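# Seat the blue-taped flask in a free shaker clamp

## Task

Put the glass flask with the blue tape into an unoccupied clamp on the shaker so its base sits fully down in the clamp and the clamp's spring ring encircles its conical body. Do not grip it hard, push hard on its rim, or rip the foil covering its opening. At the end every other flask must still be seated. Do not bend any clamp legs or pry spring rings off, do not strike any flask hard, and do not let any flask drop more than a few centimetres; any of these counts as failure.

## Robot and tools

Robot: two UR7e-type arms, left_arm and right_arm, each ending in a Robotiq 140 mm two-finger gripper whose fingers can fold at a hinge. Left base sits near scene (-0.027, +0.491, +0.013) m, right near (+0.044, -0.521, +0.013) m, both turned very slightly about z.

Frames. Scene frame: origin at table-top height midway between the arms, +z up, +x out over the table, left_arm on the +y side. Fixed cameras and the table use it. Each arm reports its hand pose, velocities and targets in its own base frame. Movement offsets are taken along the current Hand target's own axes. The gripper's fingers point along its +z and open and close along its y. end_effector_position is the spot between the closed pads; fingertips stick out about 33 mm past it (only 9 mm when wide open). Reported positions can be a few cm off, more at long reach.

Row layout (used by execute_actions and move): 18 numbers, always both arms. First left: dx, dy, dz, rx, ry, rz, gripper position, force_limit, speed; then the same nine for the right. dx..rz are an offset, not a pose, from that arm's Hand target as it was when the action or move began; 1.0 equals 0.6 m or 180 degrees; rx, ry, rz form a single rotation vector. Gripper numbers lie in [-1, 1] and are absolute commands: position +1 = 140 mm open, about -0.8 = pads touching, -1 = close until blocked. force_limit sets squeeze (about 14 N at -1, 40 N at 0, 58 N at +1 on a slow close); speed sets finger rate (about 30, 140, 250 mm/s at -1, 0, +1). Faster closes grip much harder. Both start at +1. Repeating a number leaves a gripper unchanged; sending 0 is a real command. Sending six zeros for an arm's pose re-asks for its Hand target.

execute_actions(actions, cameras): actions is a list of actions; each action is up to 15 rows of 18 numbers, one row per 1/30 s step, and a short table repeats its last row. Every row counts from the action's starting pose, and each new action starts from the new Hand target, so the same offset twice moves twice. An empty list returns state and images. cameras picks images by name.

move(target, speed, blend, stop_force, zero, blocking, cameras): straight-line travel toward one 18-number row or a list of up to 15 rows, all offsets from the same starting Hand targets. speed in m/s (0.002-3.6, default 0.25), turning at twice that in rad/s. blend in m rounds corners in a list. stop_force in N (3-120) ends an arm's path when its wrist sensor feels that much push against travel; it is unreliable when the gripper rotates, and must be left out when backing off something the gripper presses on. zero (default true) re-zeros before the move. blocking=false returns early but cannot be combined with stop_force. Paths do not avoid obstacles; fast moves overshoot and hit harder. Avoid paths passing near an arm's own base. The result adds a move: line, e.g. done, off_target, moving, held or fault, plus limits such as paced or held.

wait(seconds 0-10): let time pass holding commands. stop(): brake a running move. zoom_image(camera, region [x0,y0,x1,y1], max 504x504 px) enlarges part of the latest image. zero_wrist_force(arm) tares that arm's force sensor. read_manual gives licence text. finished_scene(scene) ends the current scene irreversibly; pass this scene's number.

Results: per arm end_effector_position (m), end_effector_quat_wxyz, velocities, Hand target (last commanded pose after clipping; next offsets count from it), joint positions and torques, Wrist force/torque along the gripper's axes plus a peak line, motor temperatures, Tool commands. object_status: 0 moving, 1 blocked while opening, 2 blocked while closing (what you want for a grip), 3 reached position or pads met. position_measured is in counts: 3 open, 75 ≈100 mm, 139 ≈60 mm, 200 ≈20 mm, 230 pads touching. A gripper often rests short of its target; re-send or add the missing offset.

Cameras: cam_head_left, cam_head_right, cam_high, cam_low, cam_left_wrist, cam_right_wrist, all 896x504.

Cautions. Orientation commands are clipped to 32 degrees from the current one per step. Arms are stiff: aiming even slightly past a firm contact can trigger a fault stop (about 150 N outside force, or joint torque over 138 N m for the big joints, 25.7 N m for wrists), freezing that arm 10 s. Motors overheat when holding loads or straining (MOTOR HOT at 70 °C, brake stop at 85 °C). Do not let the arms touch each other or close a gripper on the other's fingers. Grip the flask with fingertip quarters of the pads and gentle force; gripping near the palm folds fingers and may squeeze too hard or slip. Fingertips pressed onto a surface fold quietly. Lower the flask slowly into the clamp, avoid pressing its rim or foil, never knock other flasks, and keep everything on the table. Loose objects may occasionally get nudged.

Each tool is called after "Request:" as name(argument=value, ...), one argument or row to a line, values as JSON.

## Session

Request:
execute_actions(
  actions=[],
)

Scene clock: 0.00 s.
left_arm: end_effector_position=(+0.3358, +0.0733, +0.1277) position_measured=3 object_status=3 end_effector_quat_wxyz=(-0.436, +0.545, +0.714, +0.047) | right_arm: end_effector_position=(+0.8027, -0.1361, +0.3031) position_measured=3 object_status=3 end_effector_quat_wxyz=(-0.340, +0.789, +0.404, +0.314)
Joint positions: left_arm=[-0.441 -1.348 1.827 -1.167 -1.323 0.745] | right_arm=[-0.642 -0.55 0.179 -0.722 -0.699 1.328]
Joint velocities: within noise
Joint torques (N m): no reading
Motor temperatures (°C): left_arm=[29 31 29 35 40 37] | right_arm=[28 28 28 34 32 38]
Wrist force (N): no reading
Wrist torque (N m): no reading
Wrist force, peak (N): no reading
Hand target: left_arm +0.3358, +0.0733, +0.1277; -0.436, +0.545, +0.714, +0.047 | right_arm +0.8027, -0.1361, +0.3031; -0.340, +0.789, +0.404, +0.314
Tool commands: left_gripper/position=+1.0 left_gripper/force_limit=+1.0 left_gripper/speed=+1.0 right_gripper/position=+1.0 right_gripper/force_limit=+1.0 right_gripper/speed=+1.0

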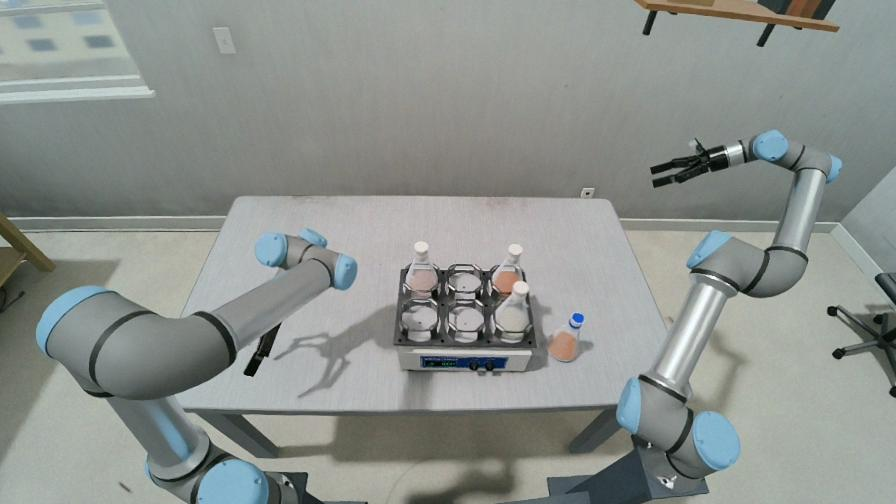

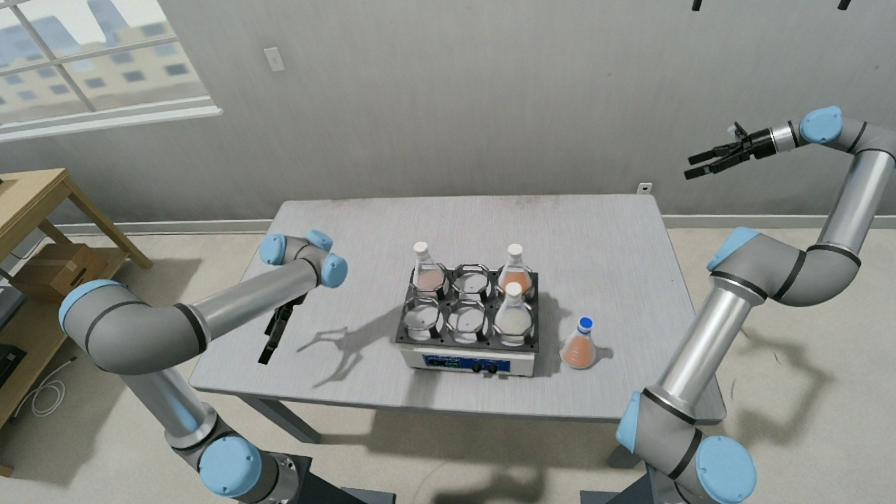

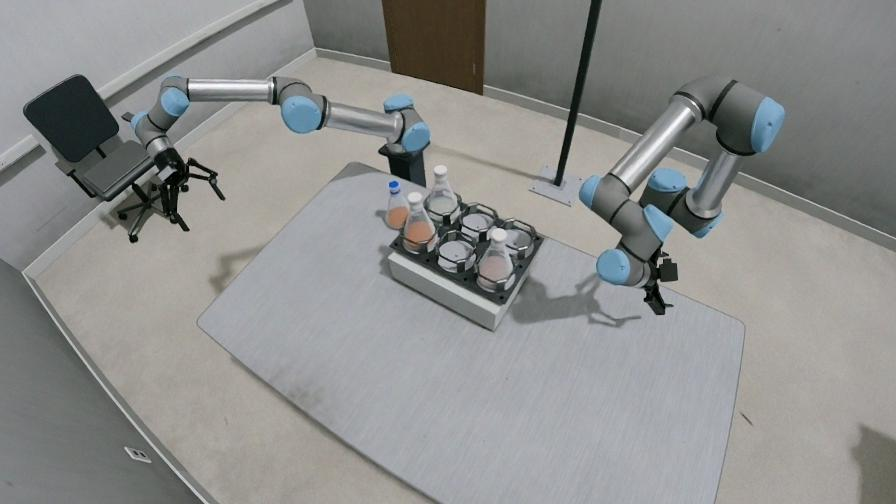

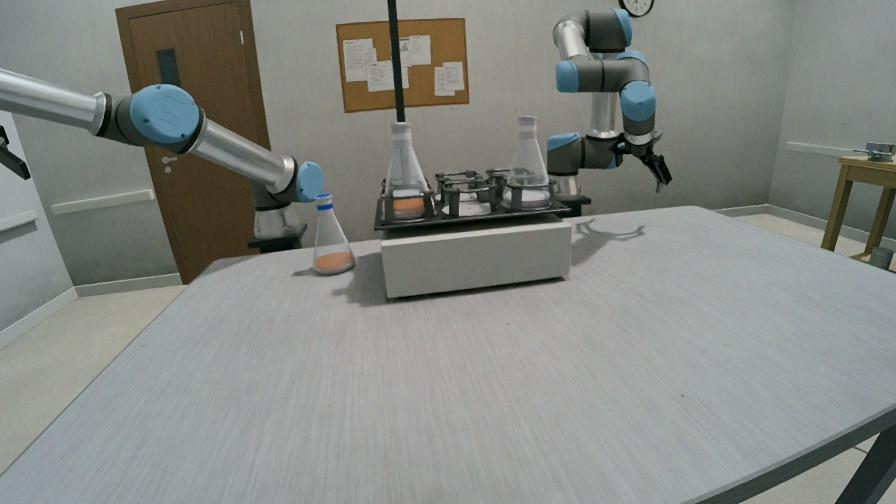

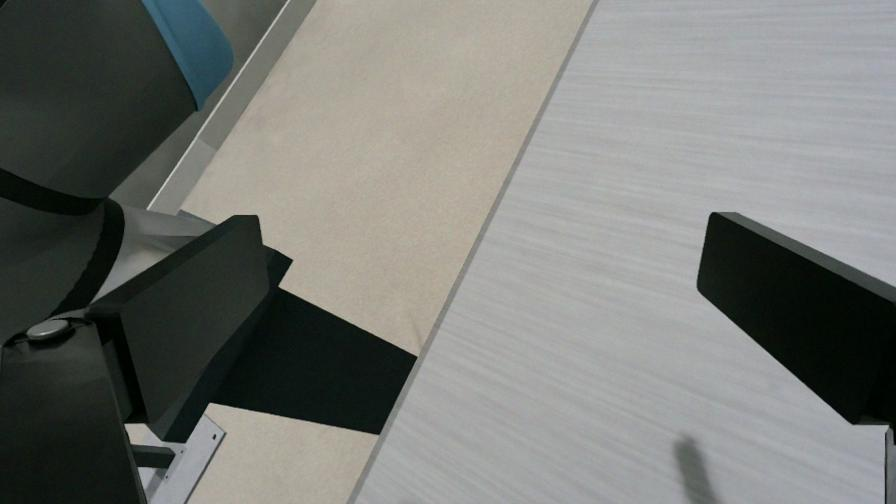

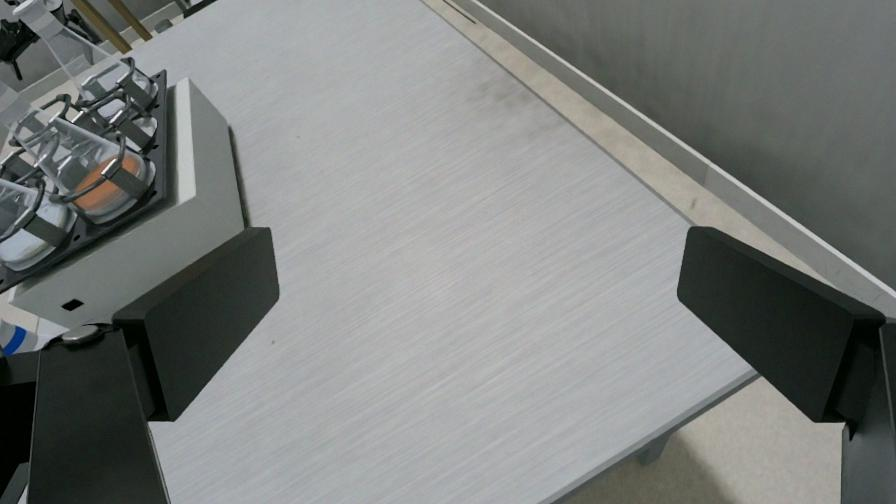

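Request:
move(
  target=[0,0,0,0,0,0,1,1,1,-0.1125,-0.837,-0.079,0.0635,-0.0403,-0.1642,1,-0.02,-1],
  cameras=["cam_right_wrist","cam_head_right","cam_low"],
)

Scene clock: 56.90 s.
left_arm: end_effector_position=(+0.3358, +0.0733, +0.1277) position_measured=3 object_status=3 end_effector_quat_wxyz=(-0.436, +0.545, +0.714, +0.047) | right_arm: end_effector_position=(+0.3328, +0.0202, +0.4201) position_measured=3 object_status=3 end_effector_quat_wxyz=(-0.299, +0.641, +0.641, +0.299)
Joint positions: left_arm=[-0.441 -1.348 1.827 -1.167 -1.323 0.745] | right_arm=[-0.922 -1.747 1.469 -0.533 -1.089 0.454]
Joint torques (N m): left_arm=[-0.33 -30.53 -20.48 -0.21 0.4 0.19] | right_arm=[-1.53 -19.49 -37.19 -0.01 2.06 -0.81]
Wrist force (N): left_arm=[0.1 0.0 -0.1] | right_arm=[-0.2 -0.5 0.1]
Wrist torque (N m): left_arm=[0.00 -0.02 0.01] | right_arm=[-0.12 0.04 -0.01]
Wrist force, peak (N): left_arm=[0.2 0.4 0.1] | right_arm=[1.5 -3.2 0.6]
Hand target: left_arm +0.3358, +0.0733, +0.1277; -0.436, +0.545, +0.714, +0.047 | right_arm +0.3327, +0.0202, +0.4202; -0.299, +0.641, +0.641, +0.299
Off the commanded pose: left_arm 0.000 m, 0 deg | right_arm 0.000 m, 0 deg.
move: done
Images, in order (width x height): cam_head_right 896x504, cam_low 896x504, cam_right_wrist 896x504.

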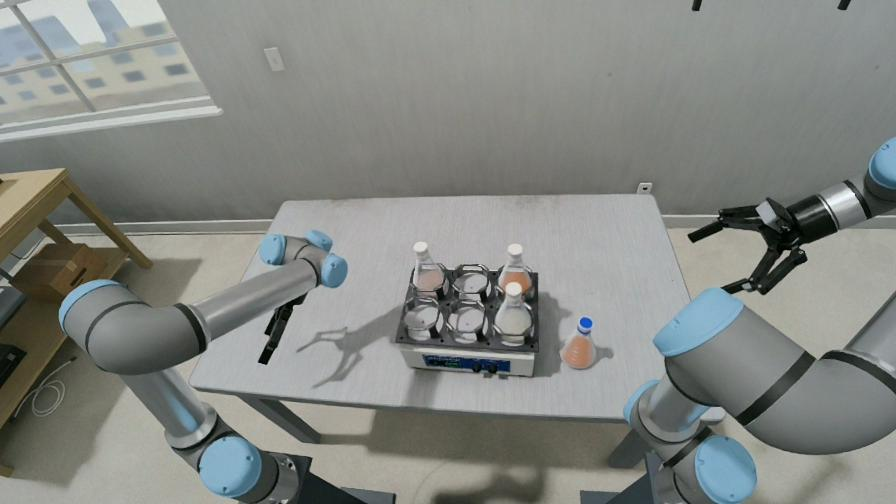

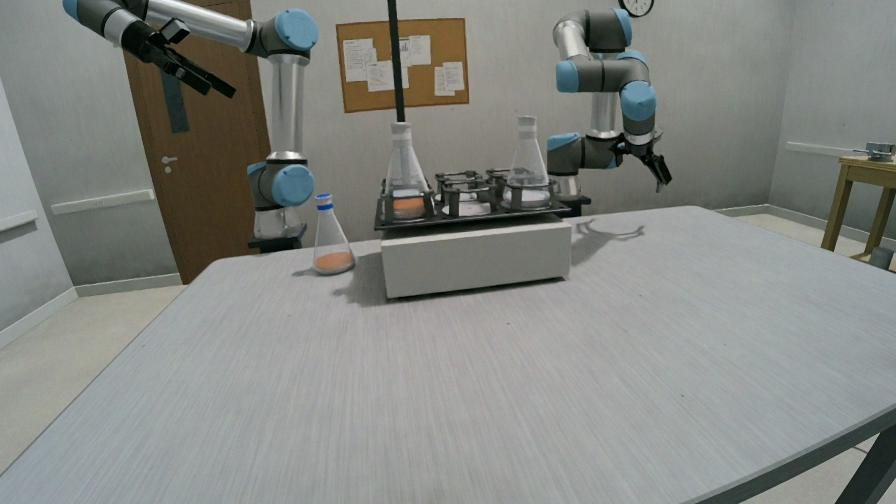

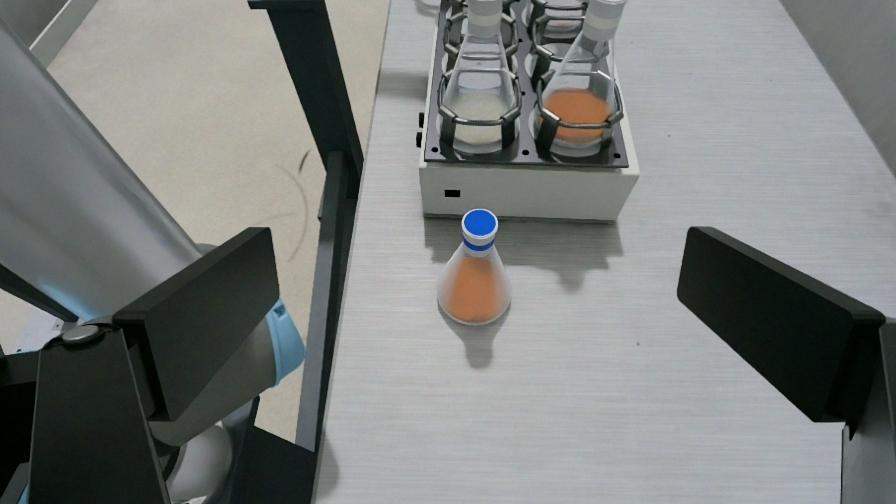

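Request:
move(
  target=[0,0,0,0,0,0,1,1,1,-0.3267,0.0412,0.3395,0,0.139,0,0.5,-0.02,-1],
  cameras=["cam_right_wrist","cam_head_right","cam_low"],
)

Scene clock: 102.53 s.
left_arm: end_effector_position=(+0.3358, +0.0733, +0.1277) position_measured=3 object_status=3 end_effector_quat_wxyz=(-0.436, +0.545, +0.714, +0.047) | right_arm: end_effector_position=(+0.3575, +0.0504, +0.1392) position_measured=66 object_status=3 end_effector_quat_wxyz=(-0.431, +0.561, +0.561, +0.431)
Joint positions: left_arm=[-0.441 -1.348 1.827 -1.167 -1.323 0.745] | right_arm=[-0.921 -1.351 2.086 -1.06 -0.946 0.194]
Joint torques (N m): left_arm=[-1.64 -29.82 -19.37 -0.14 0.22 -0.07] | right_arm=[-6.84 -12.34 -24.37 -0.19 -1.88 0.82]
Wrist force (N): left_arm=[0.3 0.1 -0.1] | right_arm=[0.1 -0.9 -0.1]
Wrist torque (N m): left_arm=[0.04 -0.05 0.00] | right_arm=[-0.31 -0.08 0.03]
Wrist force, peak (N): left_arm=[0.1 0.3 0.3] | right_arm=[-3.8 -0.9 0.9]
Hand target: left_arm +0.3358, +0.0733, +0.1277; -0.436, +0.545, +0.714, +0.047 | right_arm +0.3575, +0.0503, +0.1391; -0.431, +0.561, +0.561, +0.431
Off the commanded pose: left_arm 0.000 m, 0 deg | right_arm 0.000 m, 0 deg.
move: done
Images, in order (width x height): cam_head_right 896x504, cam_low 896x504, cam_right_wrist 896x504.

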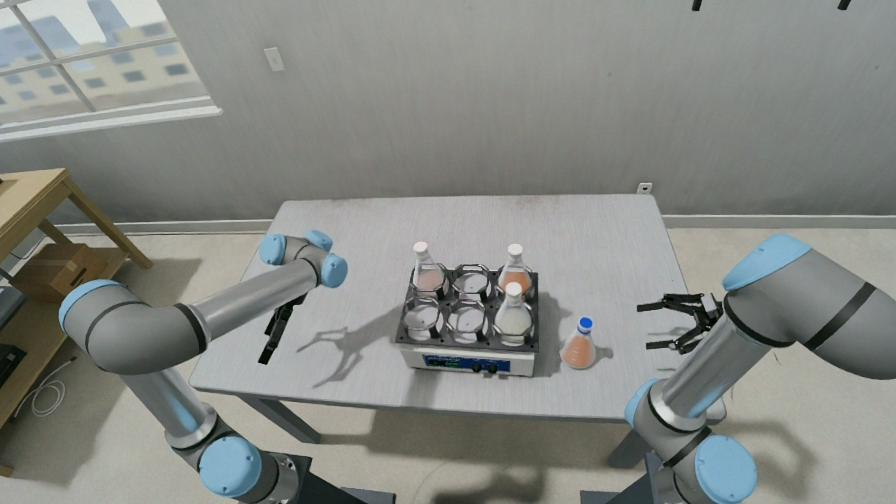

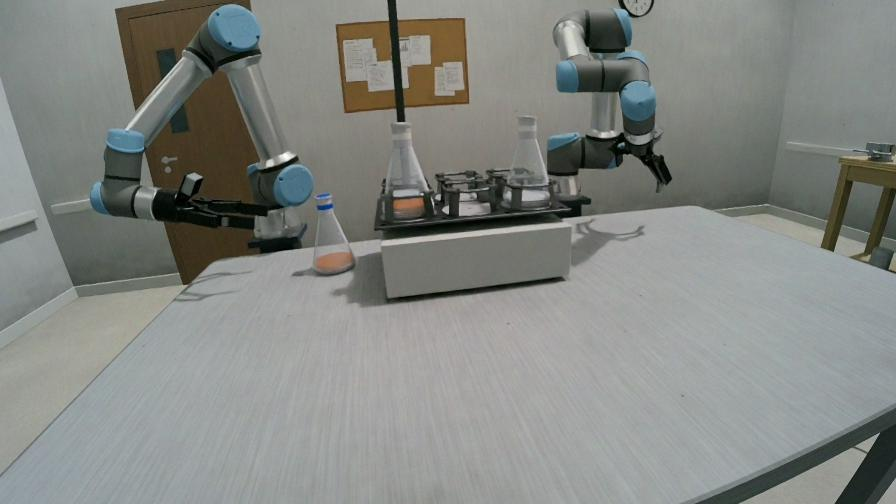

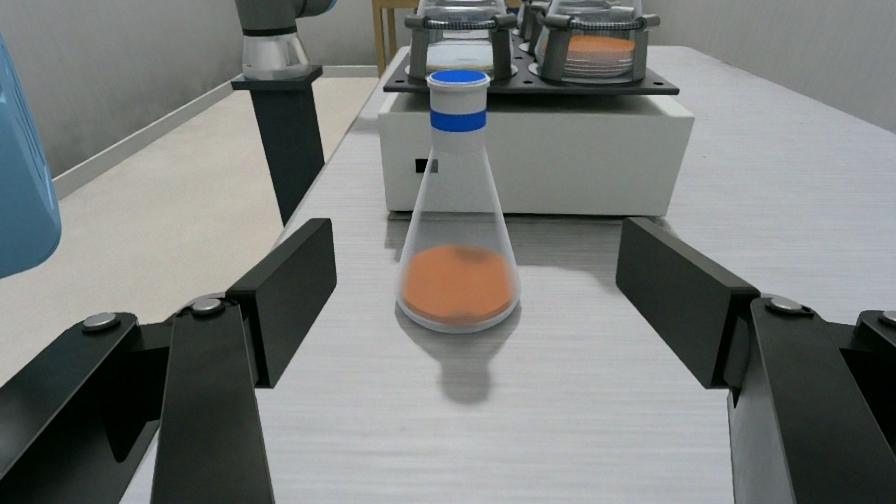

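Request:
move(
  target=[0,0,0,0,0,0,1,1,1,0.0552,0,0.2319,0,0,0,0.5,-0.02,-1],
  speed=0.12,
  cameras=["cam_right_wrist","cam_low"],
)

Request:
zoom_image(
  camera="cam_low",
  region=[250, 160, 410, 290],
)

Scene clock: 127.30 s.
left_arm: end_effector_position=(+0.3358, +0.0733, +0.1277) position_measured=3 object_status=3 end_effector_quat_wxyz=(-0.436, +0.545, +0.714, +0.047) | right_arm: end_effector_position=(+0.3576, +0.1933, +0.1352) position_measured=66 object_status=3 end_effector_quat_wxyz=(-0.430, +0.561, +0.561, +0.431)
Joint positions: left_arm=[-0.441 -1.348 1.827 -1.167 -1.323 0.745] | right_arm=[-0.657 -1.493 2.285 -1.206 -0.699 0.323]
Joint torques (N m): left_arm=[-0.75 -29.71 -18.46 0.01 0.38 0.2] | right_arm=[2.99 -5.65 -30.47 2.14 -0.98 -1.98]
Wrist force (N): left_arm=[0.0 0.2 -0.1] | right_arm=[0.8 -1.0 -0.1]
Wrist torque (N m): left_arm=[0.05 0.01 0.00] | right_arm=[-0.34 -0.19 0.22]
Wrist force, peak (N): left_arm=[0.3 0.2 -0.2] | right_arm=[1.3 -0.9 1.7]
Hand target: left_arm +0.3358, +0.0733, +0.1277; -0.436, +0.545, +0.714, +0.047 | right_arm +0.3576, +0.1933, +0.1352; -0.431, +0.561, +0.561, +0.431
Off the commanded pose: left_arm 0.000 m, 0 deg | right_arm 0.000 m, 0 deg.
move: done
Images, in order (width x height): cam_low 896x504, cam_right_wrist 896x504.

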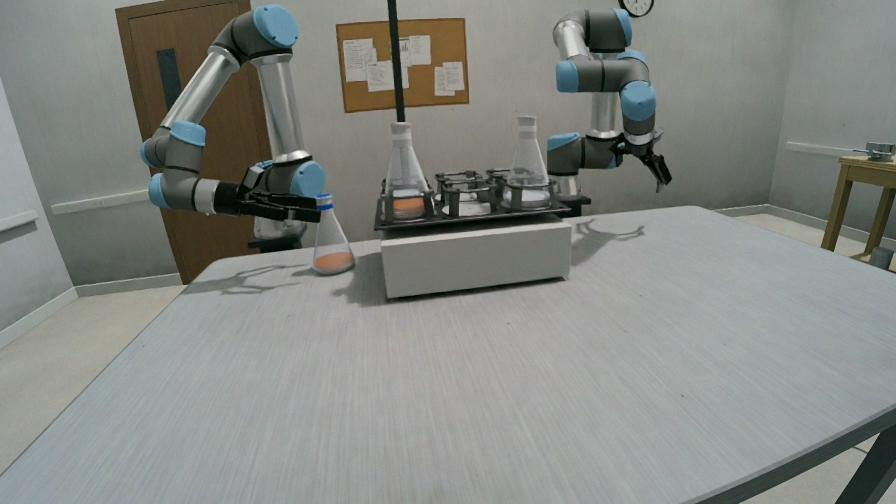

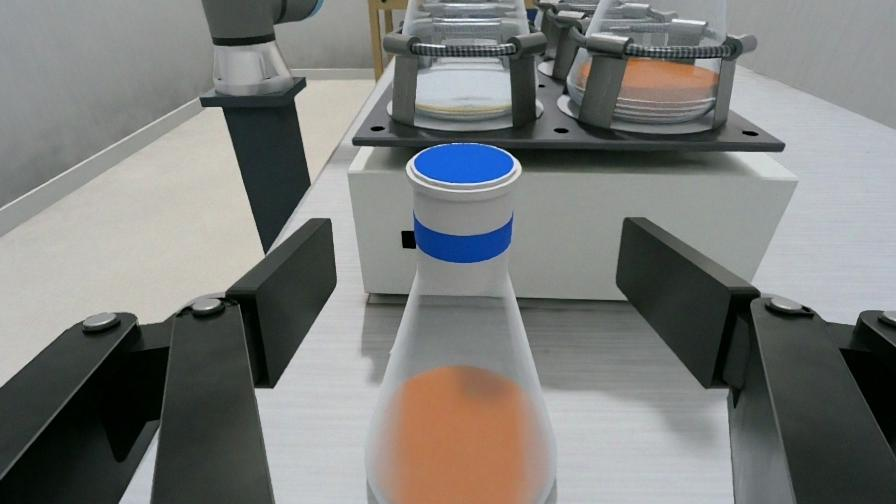

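Scaled by 3.150 from the camera's 896x504 image, which has a finer 1280x720 frame.

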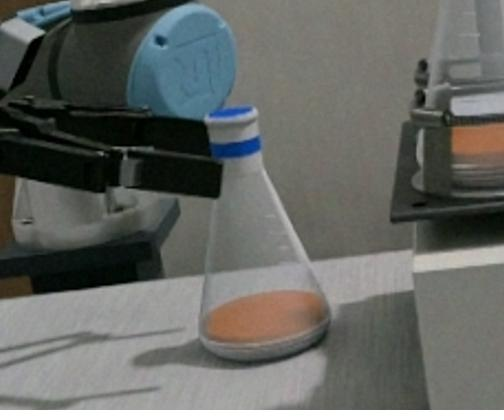

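Request:
move(
  target=[0,0,0,0,0,0,1,1,1,0.0125,0,0.0208,0,0,0,0.5,-0.02,-1],
  speed=0.08,
)

Request:
move(
  target=[0,0,0,0,0,0,1,1,1,0,0,0,0,0,0,-1,-0.02,-1],
)

Request:
wait(
  seconds=2,
  cameras=["cam_right_wrist","cam_low"],
)

Request:
zoom_image(
  camera="cam_low",
  region=[250, 160, 410, 290],
)

Scene clock: 152.20 s.
left_arm: end_effector_position=(+0.3358, +0.0733, +0.1277) position_measured=3 object_status=3 end_effector_quat_wxyz=(-0.436, +0.545, +0.714, +0.047) | right_arm: end_effector_position=(+0.3576, +0.2074, +0.1392) position_measured=66 object_status=3 end_effector_quat_wxyz=(-0.430, +0.561, +0.561, +0.431)
Joint positions: left_arm=[-0.441 -1.348 1.827 -1.167 -1.323 0.745] | right_arm=[-0.624 -1.512 2.295 -1.212 -0.669 0.344]
Joint torques (N m): left_arm=[-1.37 -30.32 -19.01 -0.05 0.42 0.16] | right_arm=[-9.52 -5 -16.6 -0.15 -2.24 -1.72]
Wrist force (N): left_arm=[0.2 -0.1 -0.2] | right_arm=[0.8 -0.7 0.0]
Wrist torque (N m): left_arm=[-0.01 -0.03 0.00] | right_arm=[-0.26 -0.16 0.07]
Wrist force, peak (N): left_arm=[0.3 0.1 -0.2] | right_arm=[1.2 -0.9 0.3]
Hand target: left_arm +0.3358, +0.0733, +0.1277; -0.436, +0.545, +0.714, +0.047 | right_arm +0.3576, +0.2073, +0.1392; -0.431, +0.561, +0.561, +0.431
Off the commanded pose: left_arm 0.000 m, 0 deg | right_arm 0.000 m, 0 deg.
move: done

Scene clock: 154.80 s.
left_arm: end_effector_position=(+0.3358, +0.0733, +0.1277) position_measured=3 object_status=3 end_effector_quat_wxyz=(-0.436, +0.545, +0.714, +0.047) | right_arm: end_effector_position=(+0.3576, +0.2073, +0.1392) position_measured=179 object_status=0 end_effector_quat_wxyz=(-0.431, +0.561, +0.561, +0.431)
Joint positions: left_arm=[-0.441 -1.348 1.827 -1.167 -1.323 0.745] | right_arm=[-0.625 -1.512 2.295 -1.212 -0.669 0.344]
Joint torques (N m): left_arm=[0.24 -29.99 -19.02 0.04 0.42 -0.04] | right_arm=[-6.18 -6.31 -26.83 1.27 -0.26 -1.44]
Wrist force (N): left_arm=[0.0 0.1 0.0] | right_arm=[-2.9 -0.8 0.9]
Wrist torque (N m): left_arm=[0.03 0.00 0.00] | right_arm=[-0.29 -0.06 0.12]
Wrist force, peak (N): left_arm=[0.0 0.5 0.1] | right_arm=[-3.2 -1.7 1.1]
Hand target: left_arm +0.3358, +0.0733, +0.1277; -0.436, +0.545, +0.714, +0.047 | right_arm +0.3576, +0.2073, +0.1392; -0.431, +0.561, +0.561, +0.431
Off the commanded pose: left_arm 0.000 m, 0 deg | right_arm 0.000 m, 0 deg.
move: done

Scene clock: 156.80 s.
left_arm: end_effector_position=(+0.3358, +0.0733, +0.1277) position_measured=3 object_status=3 end_effector_quat_wxyz=(-0.436, +0.545, +0.714, +0.047) | right_arm: end_effector_position=(+0.3576, +0.2073, +0.1392) position_measured=179 object_status=2 end_effector_quat_wxyz=(-0.431, +0.561, +0.561, +0.431)
Joint positions: left_arm=[-0.441 -1.348 1.827 -1.167 -1.323 0.745] | right_arm=[-0.625 -1.512 2.295 -1.212 -0.669 0.344]
Joint torques (N m): left_arm=[0.33 -30.06 -19.1 -0.07 0.52 -0.04] | right_arm=[-0.38 -17.14 -15.51 -1.19 3.77 1.72]
Wrist force (N): left_arm=[0.1 0.2 0.1] | right_arm=[-3.0 -0.8 0.7]
Wrist torque (N m): left_arm=[0.02 -0.04 0.01] | right_arm=[-0.29 -0.09 0.13]
Wrist force, peak (N): left_arm=[0.2 0.3 -0.3] | right_arm=[-3.2 -0.8 0.8]
Hand target: left_arm +0.3358, +0.0733, +0.1277; -0.436, +0.545, +0.714, +0.047 | right_arm +0.3576, +0.2073, +0.1392; -0.431, +0.561, +0.561, +0.431
Tool commands: left_gripper/position=+1.0 left_gripper/force_limit=+1.0 left_gripper/speed=+1.0 right_gripper/position=-1.0 right_gripper/force_limit=-0.02 right_gripper/speed=-1.0
Off the commanded pose: left_arm 0.000 m, 0 deg | right_arm 0.000 m, 0 deg.
wait: 2.00 s; at rest by 0.17 s
Images, in order (width x height): cam_low 896x504, cam_right_wrist 896x504.

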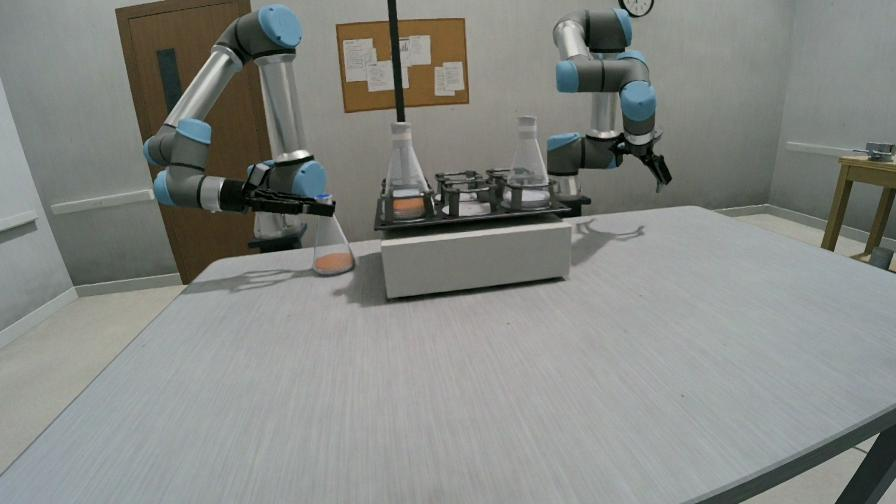

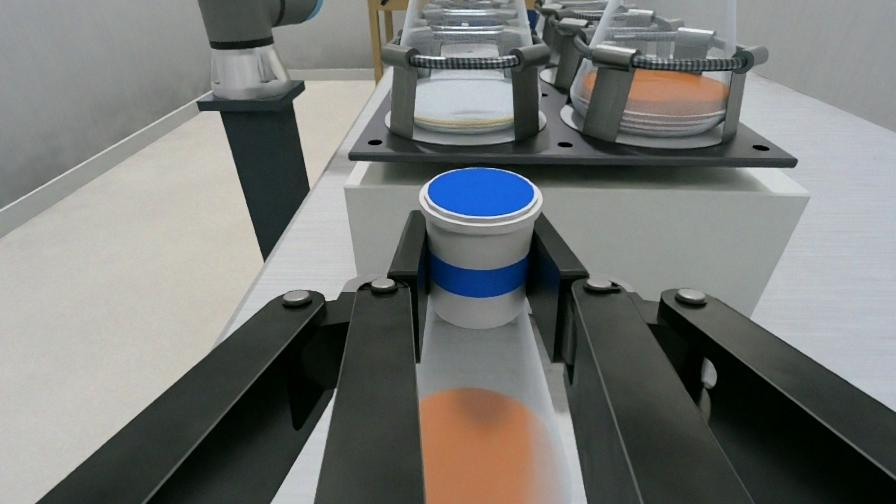

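Scaled by 3.150 from the camera's 896x504 image, which has a finer 1280x720 frame.

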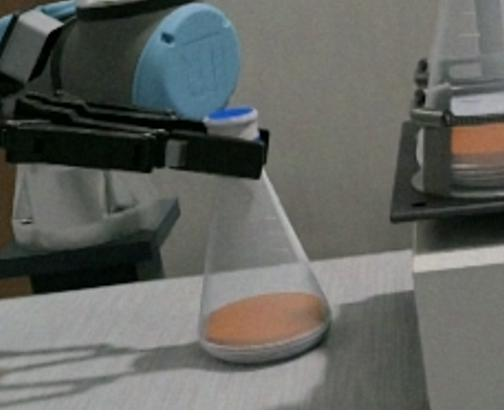

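Request:
move(
  target=[0,0,0,0,0,0,1,1,1,0.08,0,-0.0215,0,0,0,-1,-0.02,-1],
  speed=0.06,
  cameras=["cam_right_wrist","cam_low"],
)

Request:
zoom_image(
  camera="cam_low",
  region=[250, 140, 410, 270],
)

Scene clock: 163.90 s.
left_arm: end_effector_position=(+0.3358, +0.0733, +0.1277) position_measured=3 object_status=3 end_effector_quat_wxyz=(-0.436, +0.545, +0.714, +0.047) | right_arm: end_effector_position=(+0.3577, +0.2072, +0.1890) position_measured=179 object_status=2 end_effector_quat_wxyz=(-0.430, +0.561, +0.561, +0.431)
Joint positions: left_arm=[-0.441 -1.348 1.827 -1.167 -1.323 0.745] | right_arm=[-0.625 -1.61 2.228 -1.047 -0.67 0.344]
Joint torques (N m): left_arm=[-0.16 -30.05 -18.68 -0.02 0.15 0.24] | right_arm=[-6.93 -2.27 -8.35 -1.28 -1.27 -2.1]
Wrist force (N): left_arm=[0.0 0.1 0.0] | right_arm=[-3.2 -0.9 0.4]
Wrist torque (N m): left_arm=[0.02 -0.01 0.00] | right_arm=[-0.33 -0.09 0.12]
Wrist force, peak (N): left_arm=[0.2 0.4 0.2] | right_arm=[-4.4 -0.7 1.0]
Hand target: left_arm +0.3358, +0.0733, +0.1277; -0.436, +0.545, +0.714, +0.047 | right_arm +0.3576, +0.2072, +0.1889; -0.431, +0.561, +0.561, +0.431
Off the commanded pose: left_arm 0.000 m, 0 deg | right_arm 0.000 m, 0 deg.
move: done
Images, in order (width x height): cam_low 896x504, cam_right_wrist 896x504.

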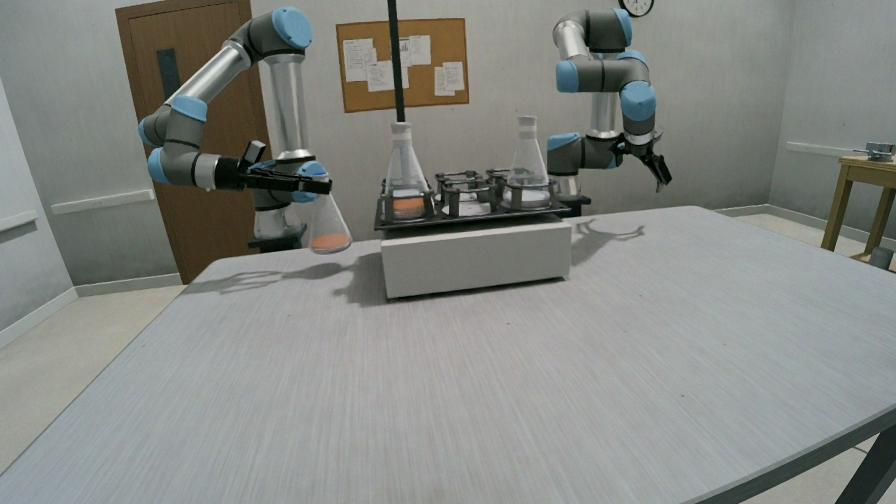

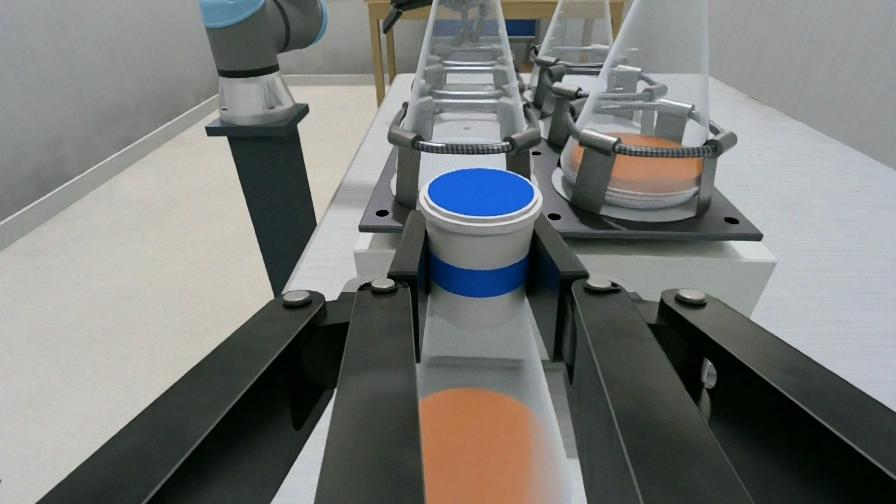

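Scaled by 3.150 from the camera's 896x504 image, which has a finer 1280x720 frame.

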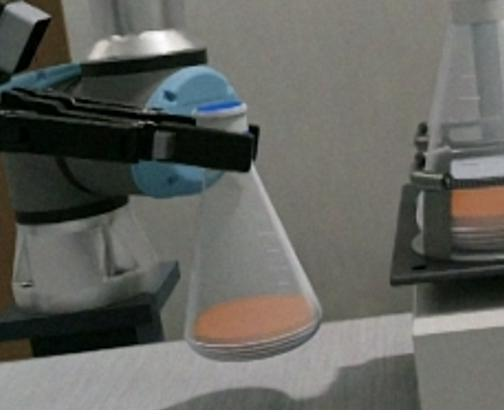

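Request:
move(
  target=[
    [0,0,0,0,0,0,1,1,1,0.5007,0,-0.1343,0,0,0,-1,-0.02,-1],
    [0,0,0,0,0,0,1,1,1,0.584,0,0.1764,0,0,0,-1,-0.02,-1],
    [0,0,0,0,0,0,1,1,1,0.6315,-0.1667,0.3534,-0.483,0,0.1295,-1,-0.02,-1],
  ],
  speed=0.18,
  blend=[0.04,0.04,0],
  cameras=["all"],
)

Scene clock: 210.80 s.
left_arm: end_effector_position=(+0.3358, +0.0733, +0.1277) position_measured=3 object_status=3 end_effector_quat_wxyz=(-0.436, +0.545, +0.714, +0.047) | right_arm: end_effector_position=(+0.2577, +0.5100, +0.5003) position_measured=179 object_status=2 end_effector_quat_wxyz=(+0.000, +0.793, -0.001, +0.609)
Joint positions: left_arm=[-0.441 -1.348 1.827 -1.167 -1.323 0.745] | right_arm=[1.391 -1.515 1.671 -2.314 -2.825 4.103]
Joint torques (N m): left_arm=[-0.83 -29.01 -19.43 0.05 0.6 0.17] | right_arm=[-6.98 -39.5 -14.83 -1.51 -3.92 0.94]
Wrist force (N): left_arm=[0.0 0.2 0.2] | right_arm=[-3.5 -1.3 0.4]
Wrist torque (N m): left_arm=[0.05 0.00 0.00] | right_arm=[-0.37 0.04 0.21]
Wrist force, peak (N): left_arm=[-0.3 0.3 0.0] | right_arm=[-6.5 -0.9 0.9]
Hand target: left_arm +0.3358, +0.0733, +0.1277; -0.436, +0.545, +0.714, +0.047 | right_arm +0.2577, +0.5099, +0.5002; +0.000, +0.793, -0.001, +0.609
Off the commanded pose: left_arm 0.000 m, 0 deg | right_arm 0.000 m, 0 deg.
move: done

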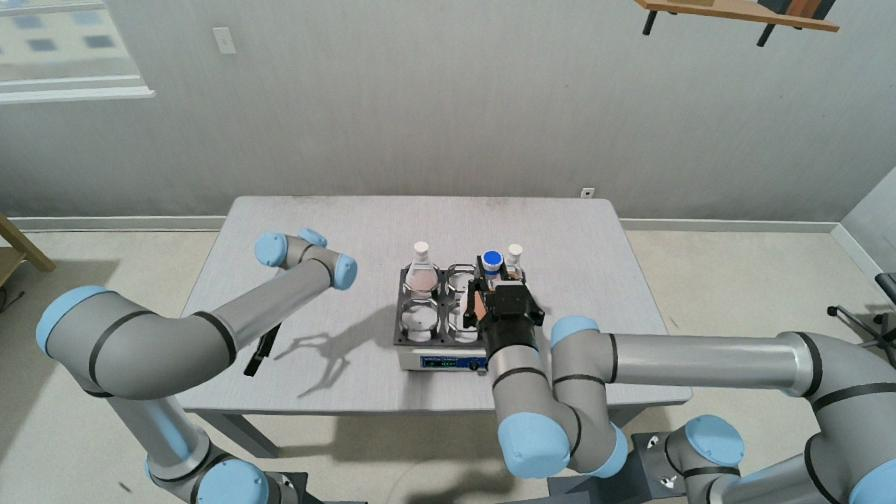

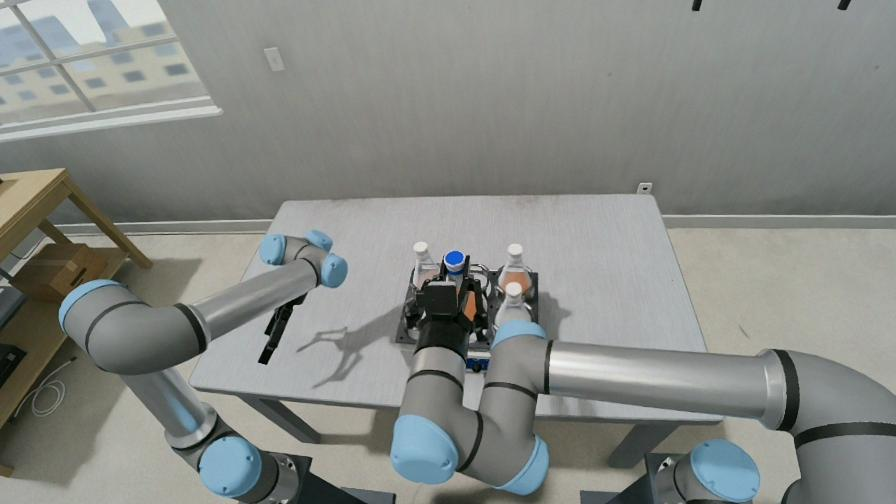

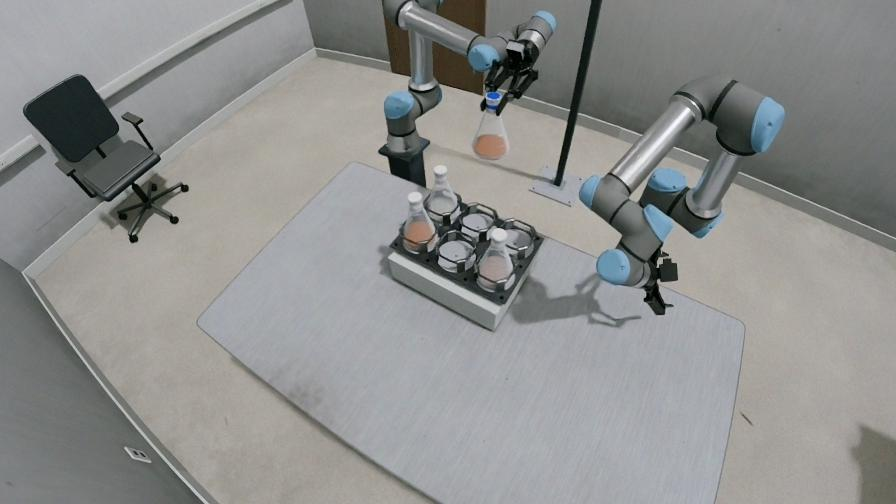

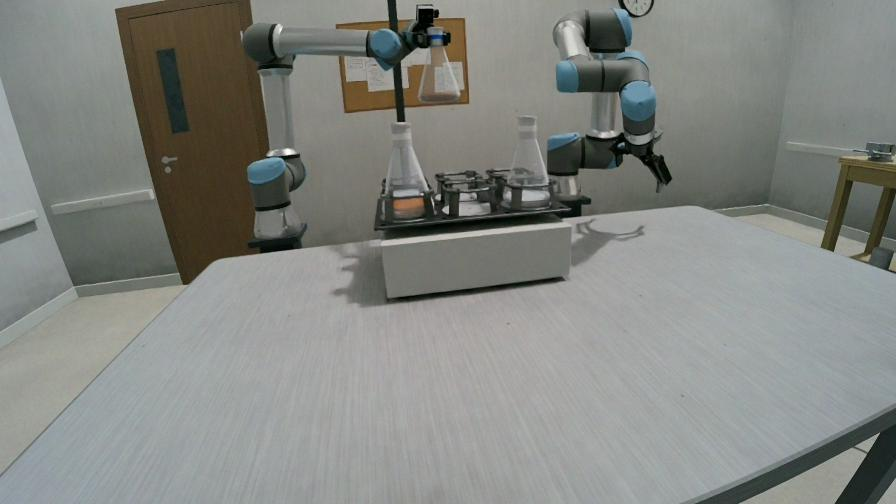

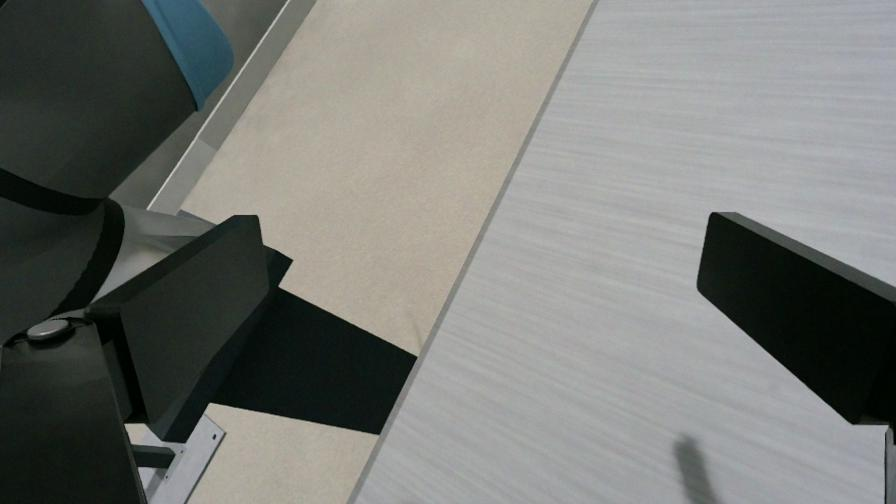

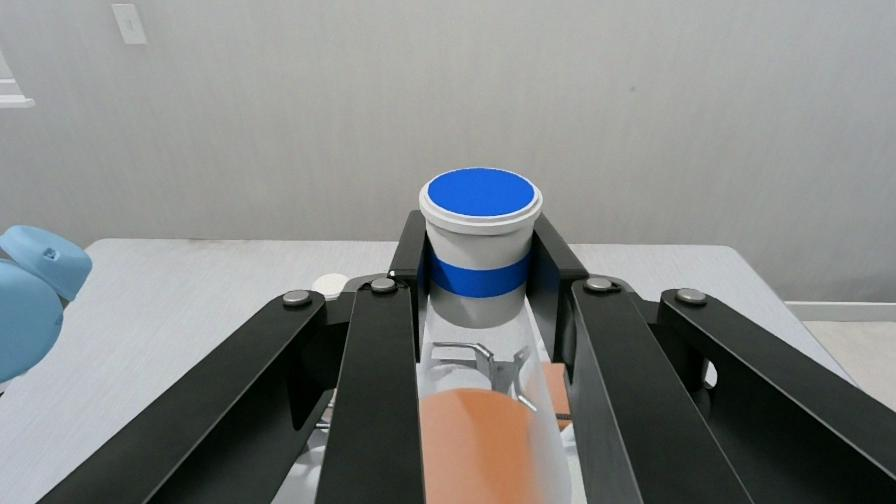

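Request:
move(
  target=[0,0,0,0,0,0,1,1,1,-0.2254,0,0.0604,0,0,0,-1,-0.02,-1],
  speed=0.15,
  cameras=["cam_right_wrist","cam_low","cam_high","cam_head_left"],
)

Request:
zoom_image(
  camera="cam_head_left",
  region=[380, 230, 560, 380],
)

Request:
zoom_image(
  camera="cam_low",
  region=[360, 100, 580, 250],
)

Request:
zoom_image(
  camera="cam_high",
  region=[380, 130, 560, 330],
)

Scene clock: 222.20 s.
left_arm: end_effector_position=(+0.3358, +0.0733, +0.1277) position_measured=3 object_status=3 end_effector_quat_wxyz=(-0.436, +0.545, +0.714, +0.047) | right_arm: end_effector_position=(+0.2577, +0.5101, +0.3601) position_measured=179 object_status=2 end_effector_quat_wxyz=(+0.000, +0.793, +0.000, +0.609)
Joint positions: left_arm=[-0.441 -1.348 1.827 -1.167 -1.323 0.745] | right_arm=[1.391 -1.402 1.925 -2.68 -2.825 4.103]
Joint torques (N m): left_arm=[-0.93 -29.73 -19.27 -0.02 0.47 -0.14] | right_arm=[1 -40.81 -37.79 -1.84 -2.25 2.03]
Wrist force (N): left_arm=[0.0 0.2 0.0] | right_arm=[-3.4 -1.1 0.6]
Wrist torque (N m): left_arm=[0.04 -0.02 0.01] | right_arm=[-0.34 -0.01 0.20]
Wrist force, peak (N): left_arm=[0.2 0.3 0.1] | right_arm=[-6.5 -1.3 1.2]
Hand target: left_arm +0.3358, +0.0733, +0.1277; -0.436, +0.545, +0.714, +0.047 | right_arm +0.2577, +0.5101, +0.3602; +0.000, +0.793, -0.001, +0.609
Off the commanded pose: left_arm 0.000 m, 0 deg | right_arm 0.000 m, 0 deg.
move: done
Images, in order (width x height): cam_head_left 896x504, cam_high 896x504, cam_low 896x504, cam_right_wrist 896x504.

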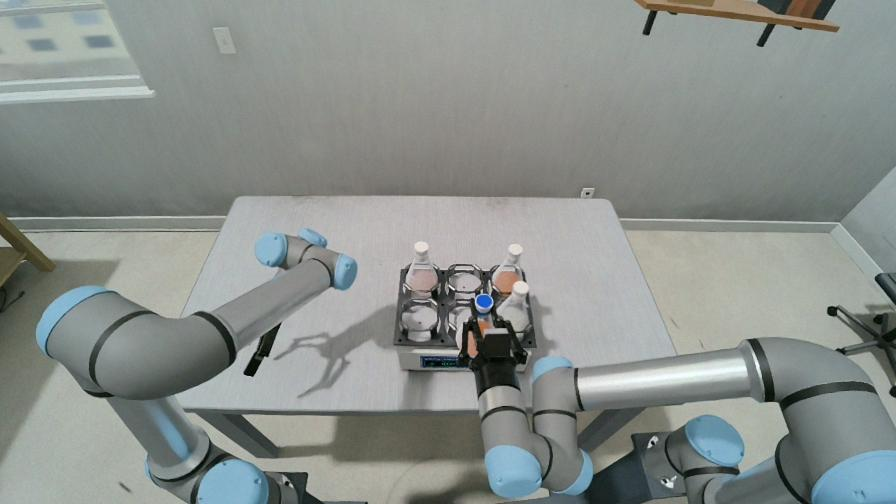

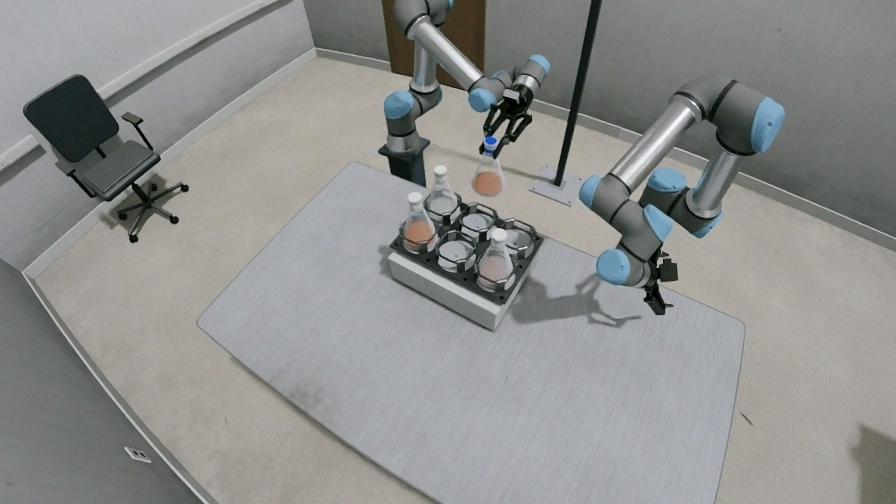

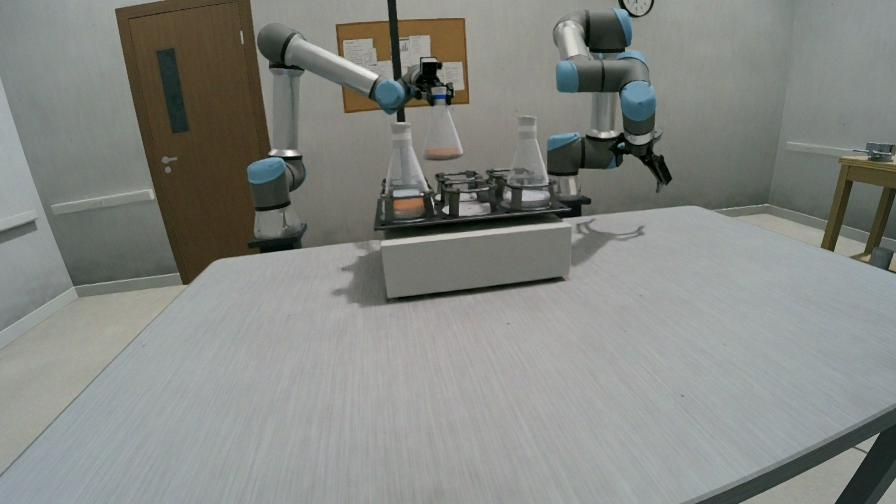

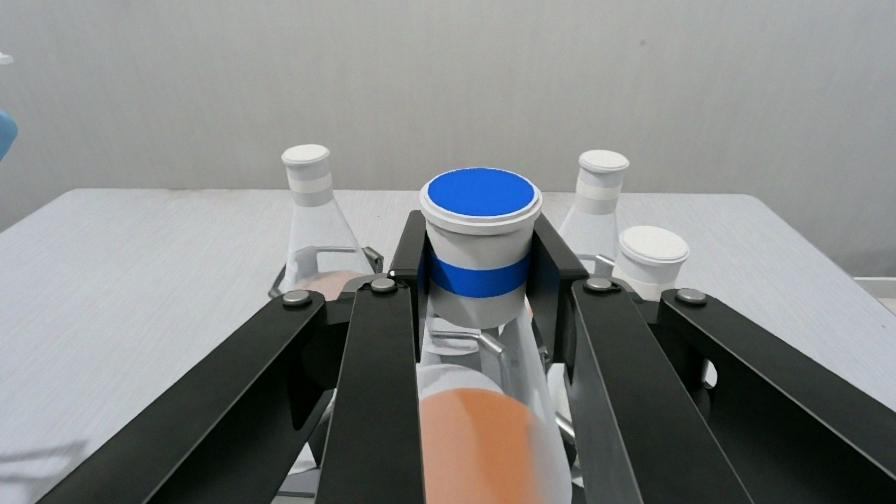

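Scaled by 2.800 from the camera's 896x504 image, which has a finer 1280x720 frame.

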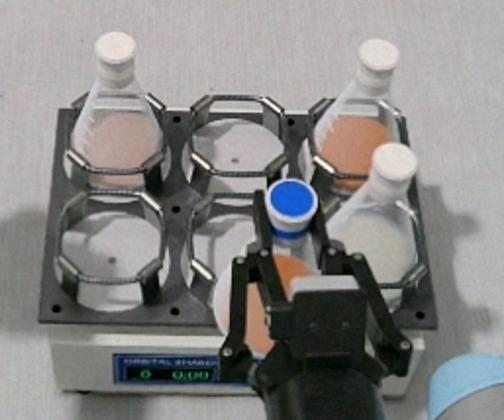

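Scaled by 2.291 from the camera's 896x504 image, which has a finer 1280x720 frame.

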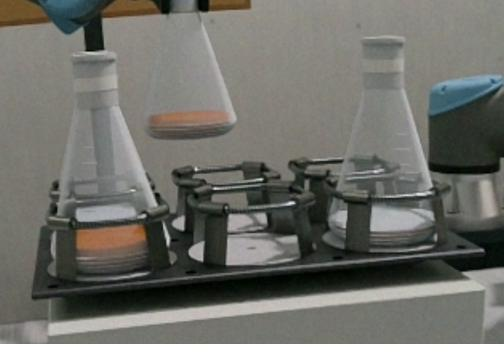

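Scaled by 2.520 from the camera's 896x504 image, which has a finer 1280x720 frame.

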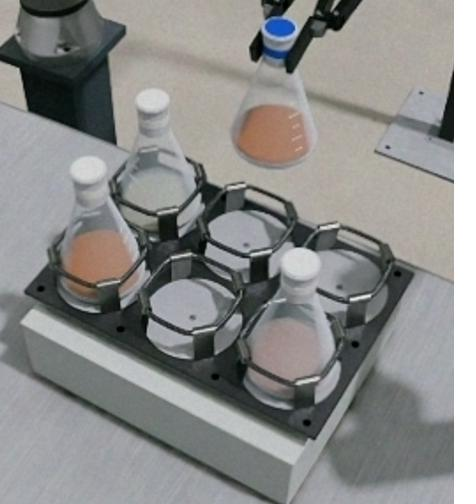

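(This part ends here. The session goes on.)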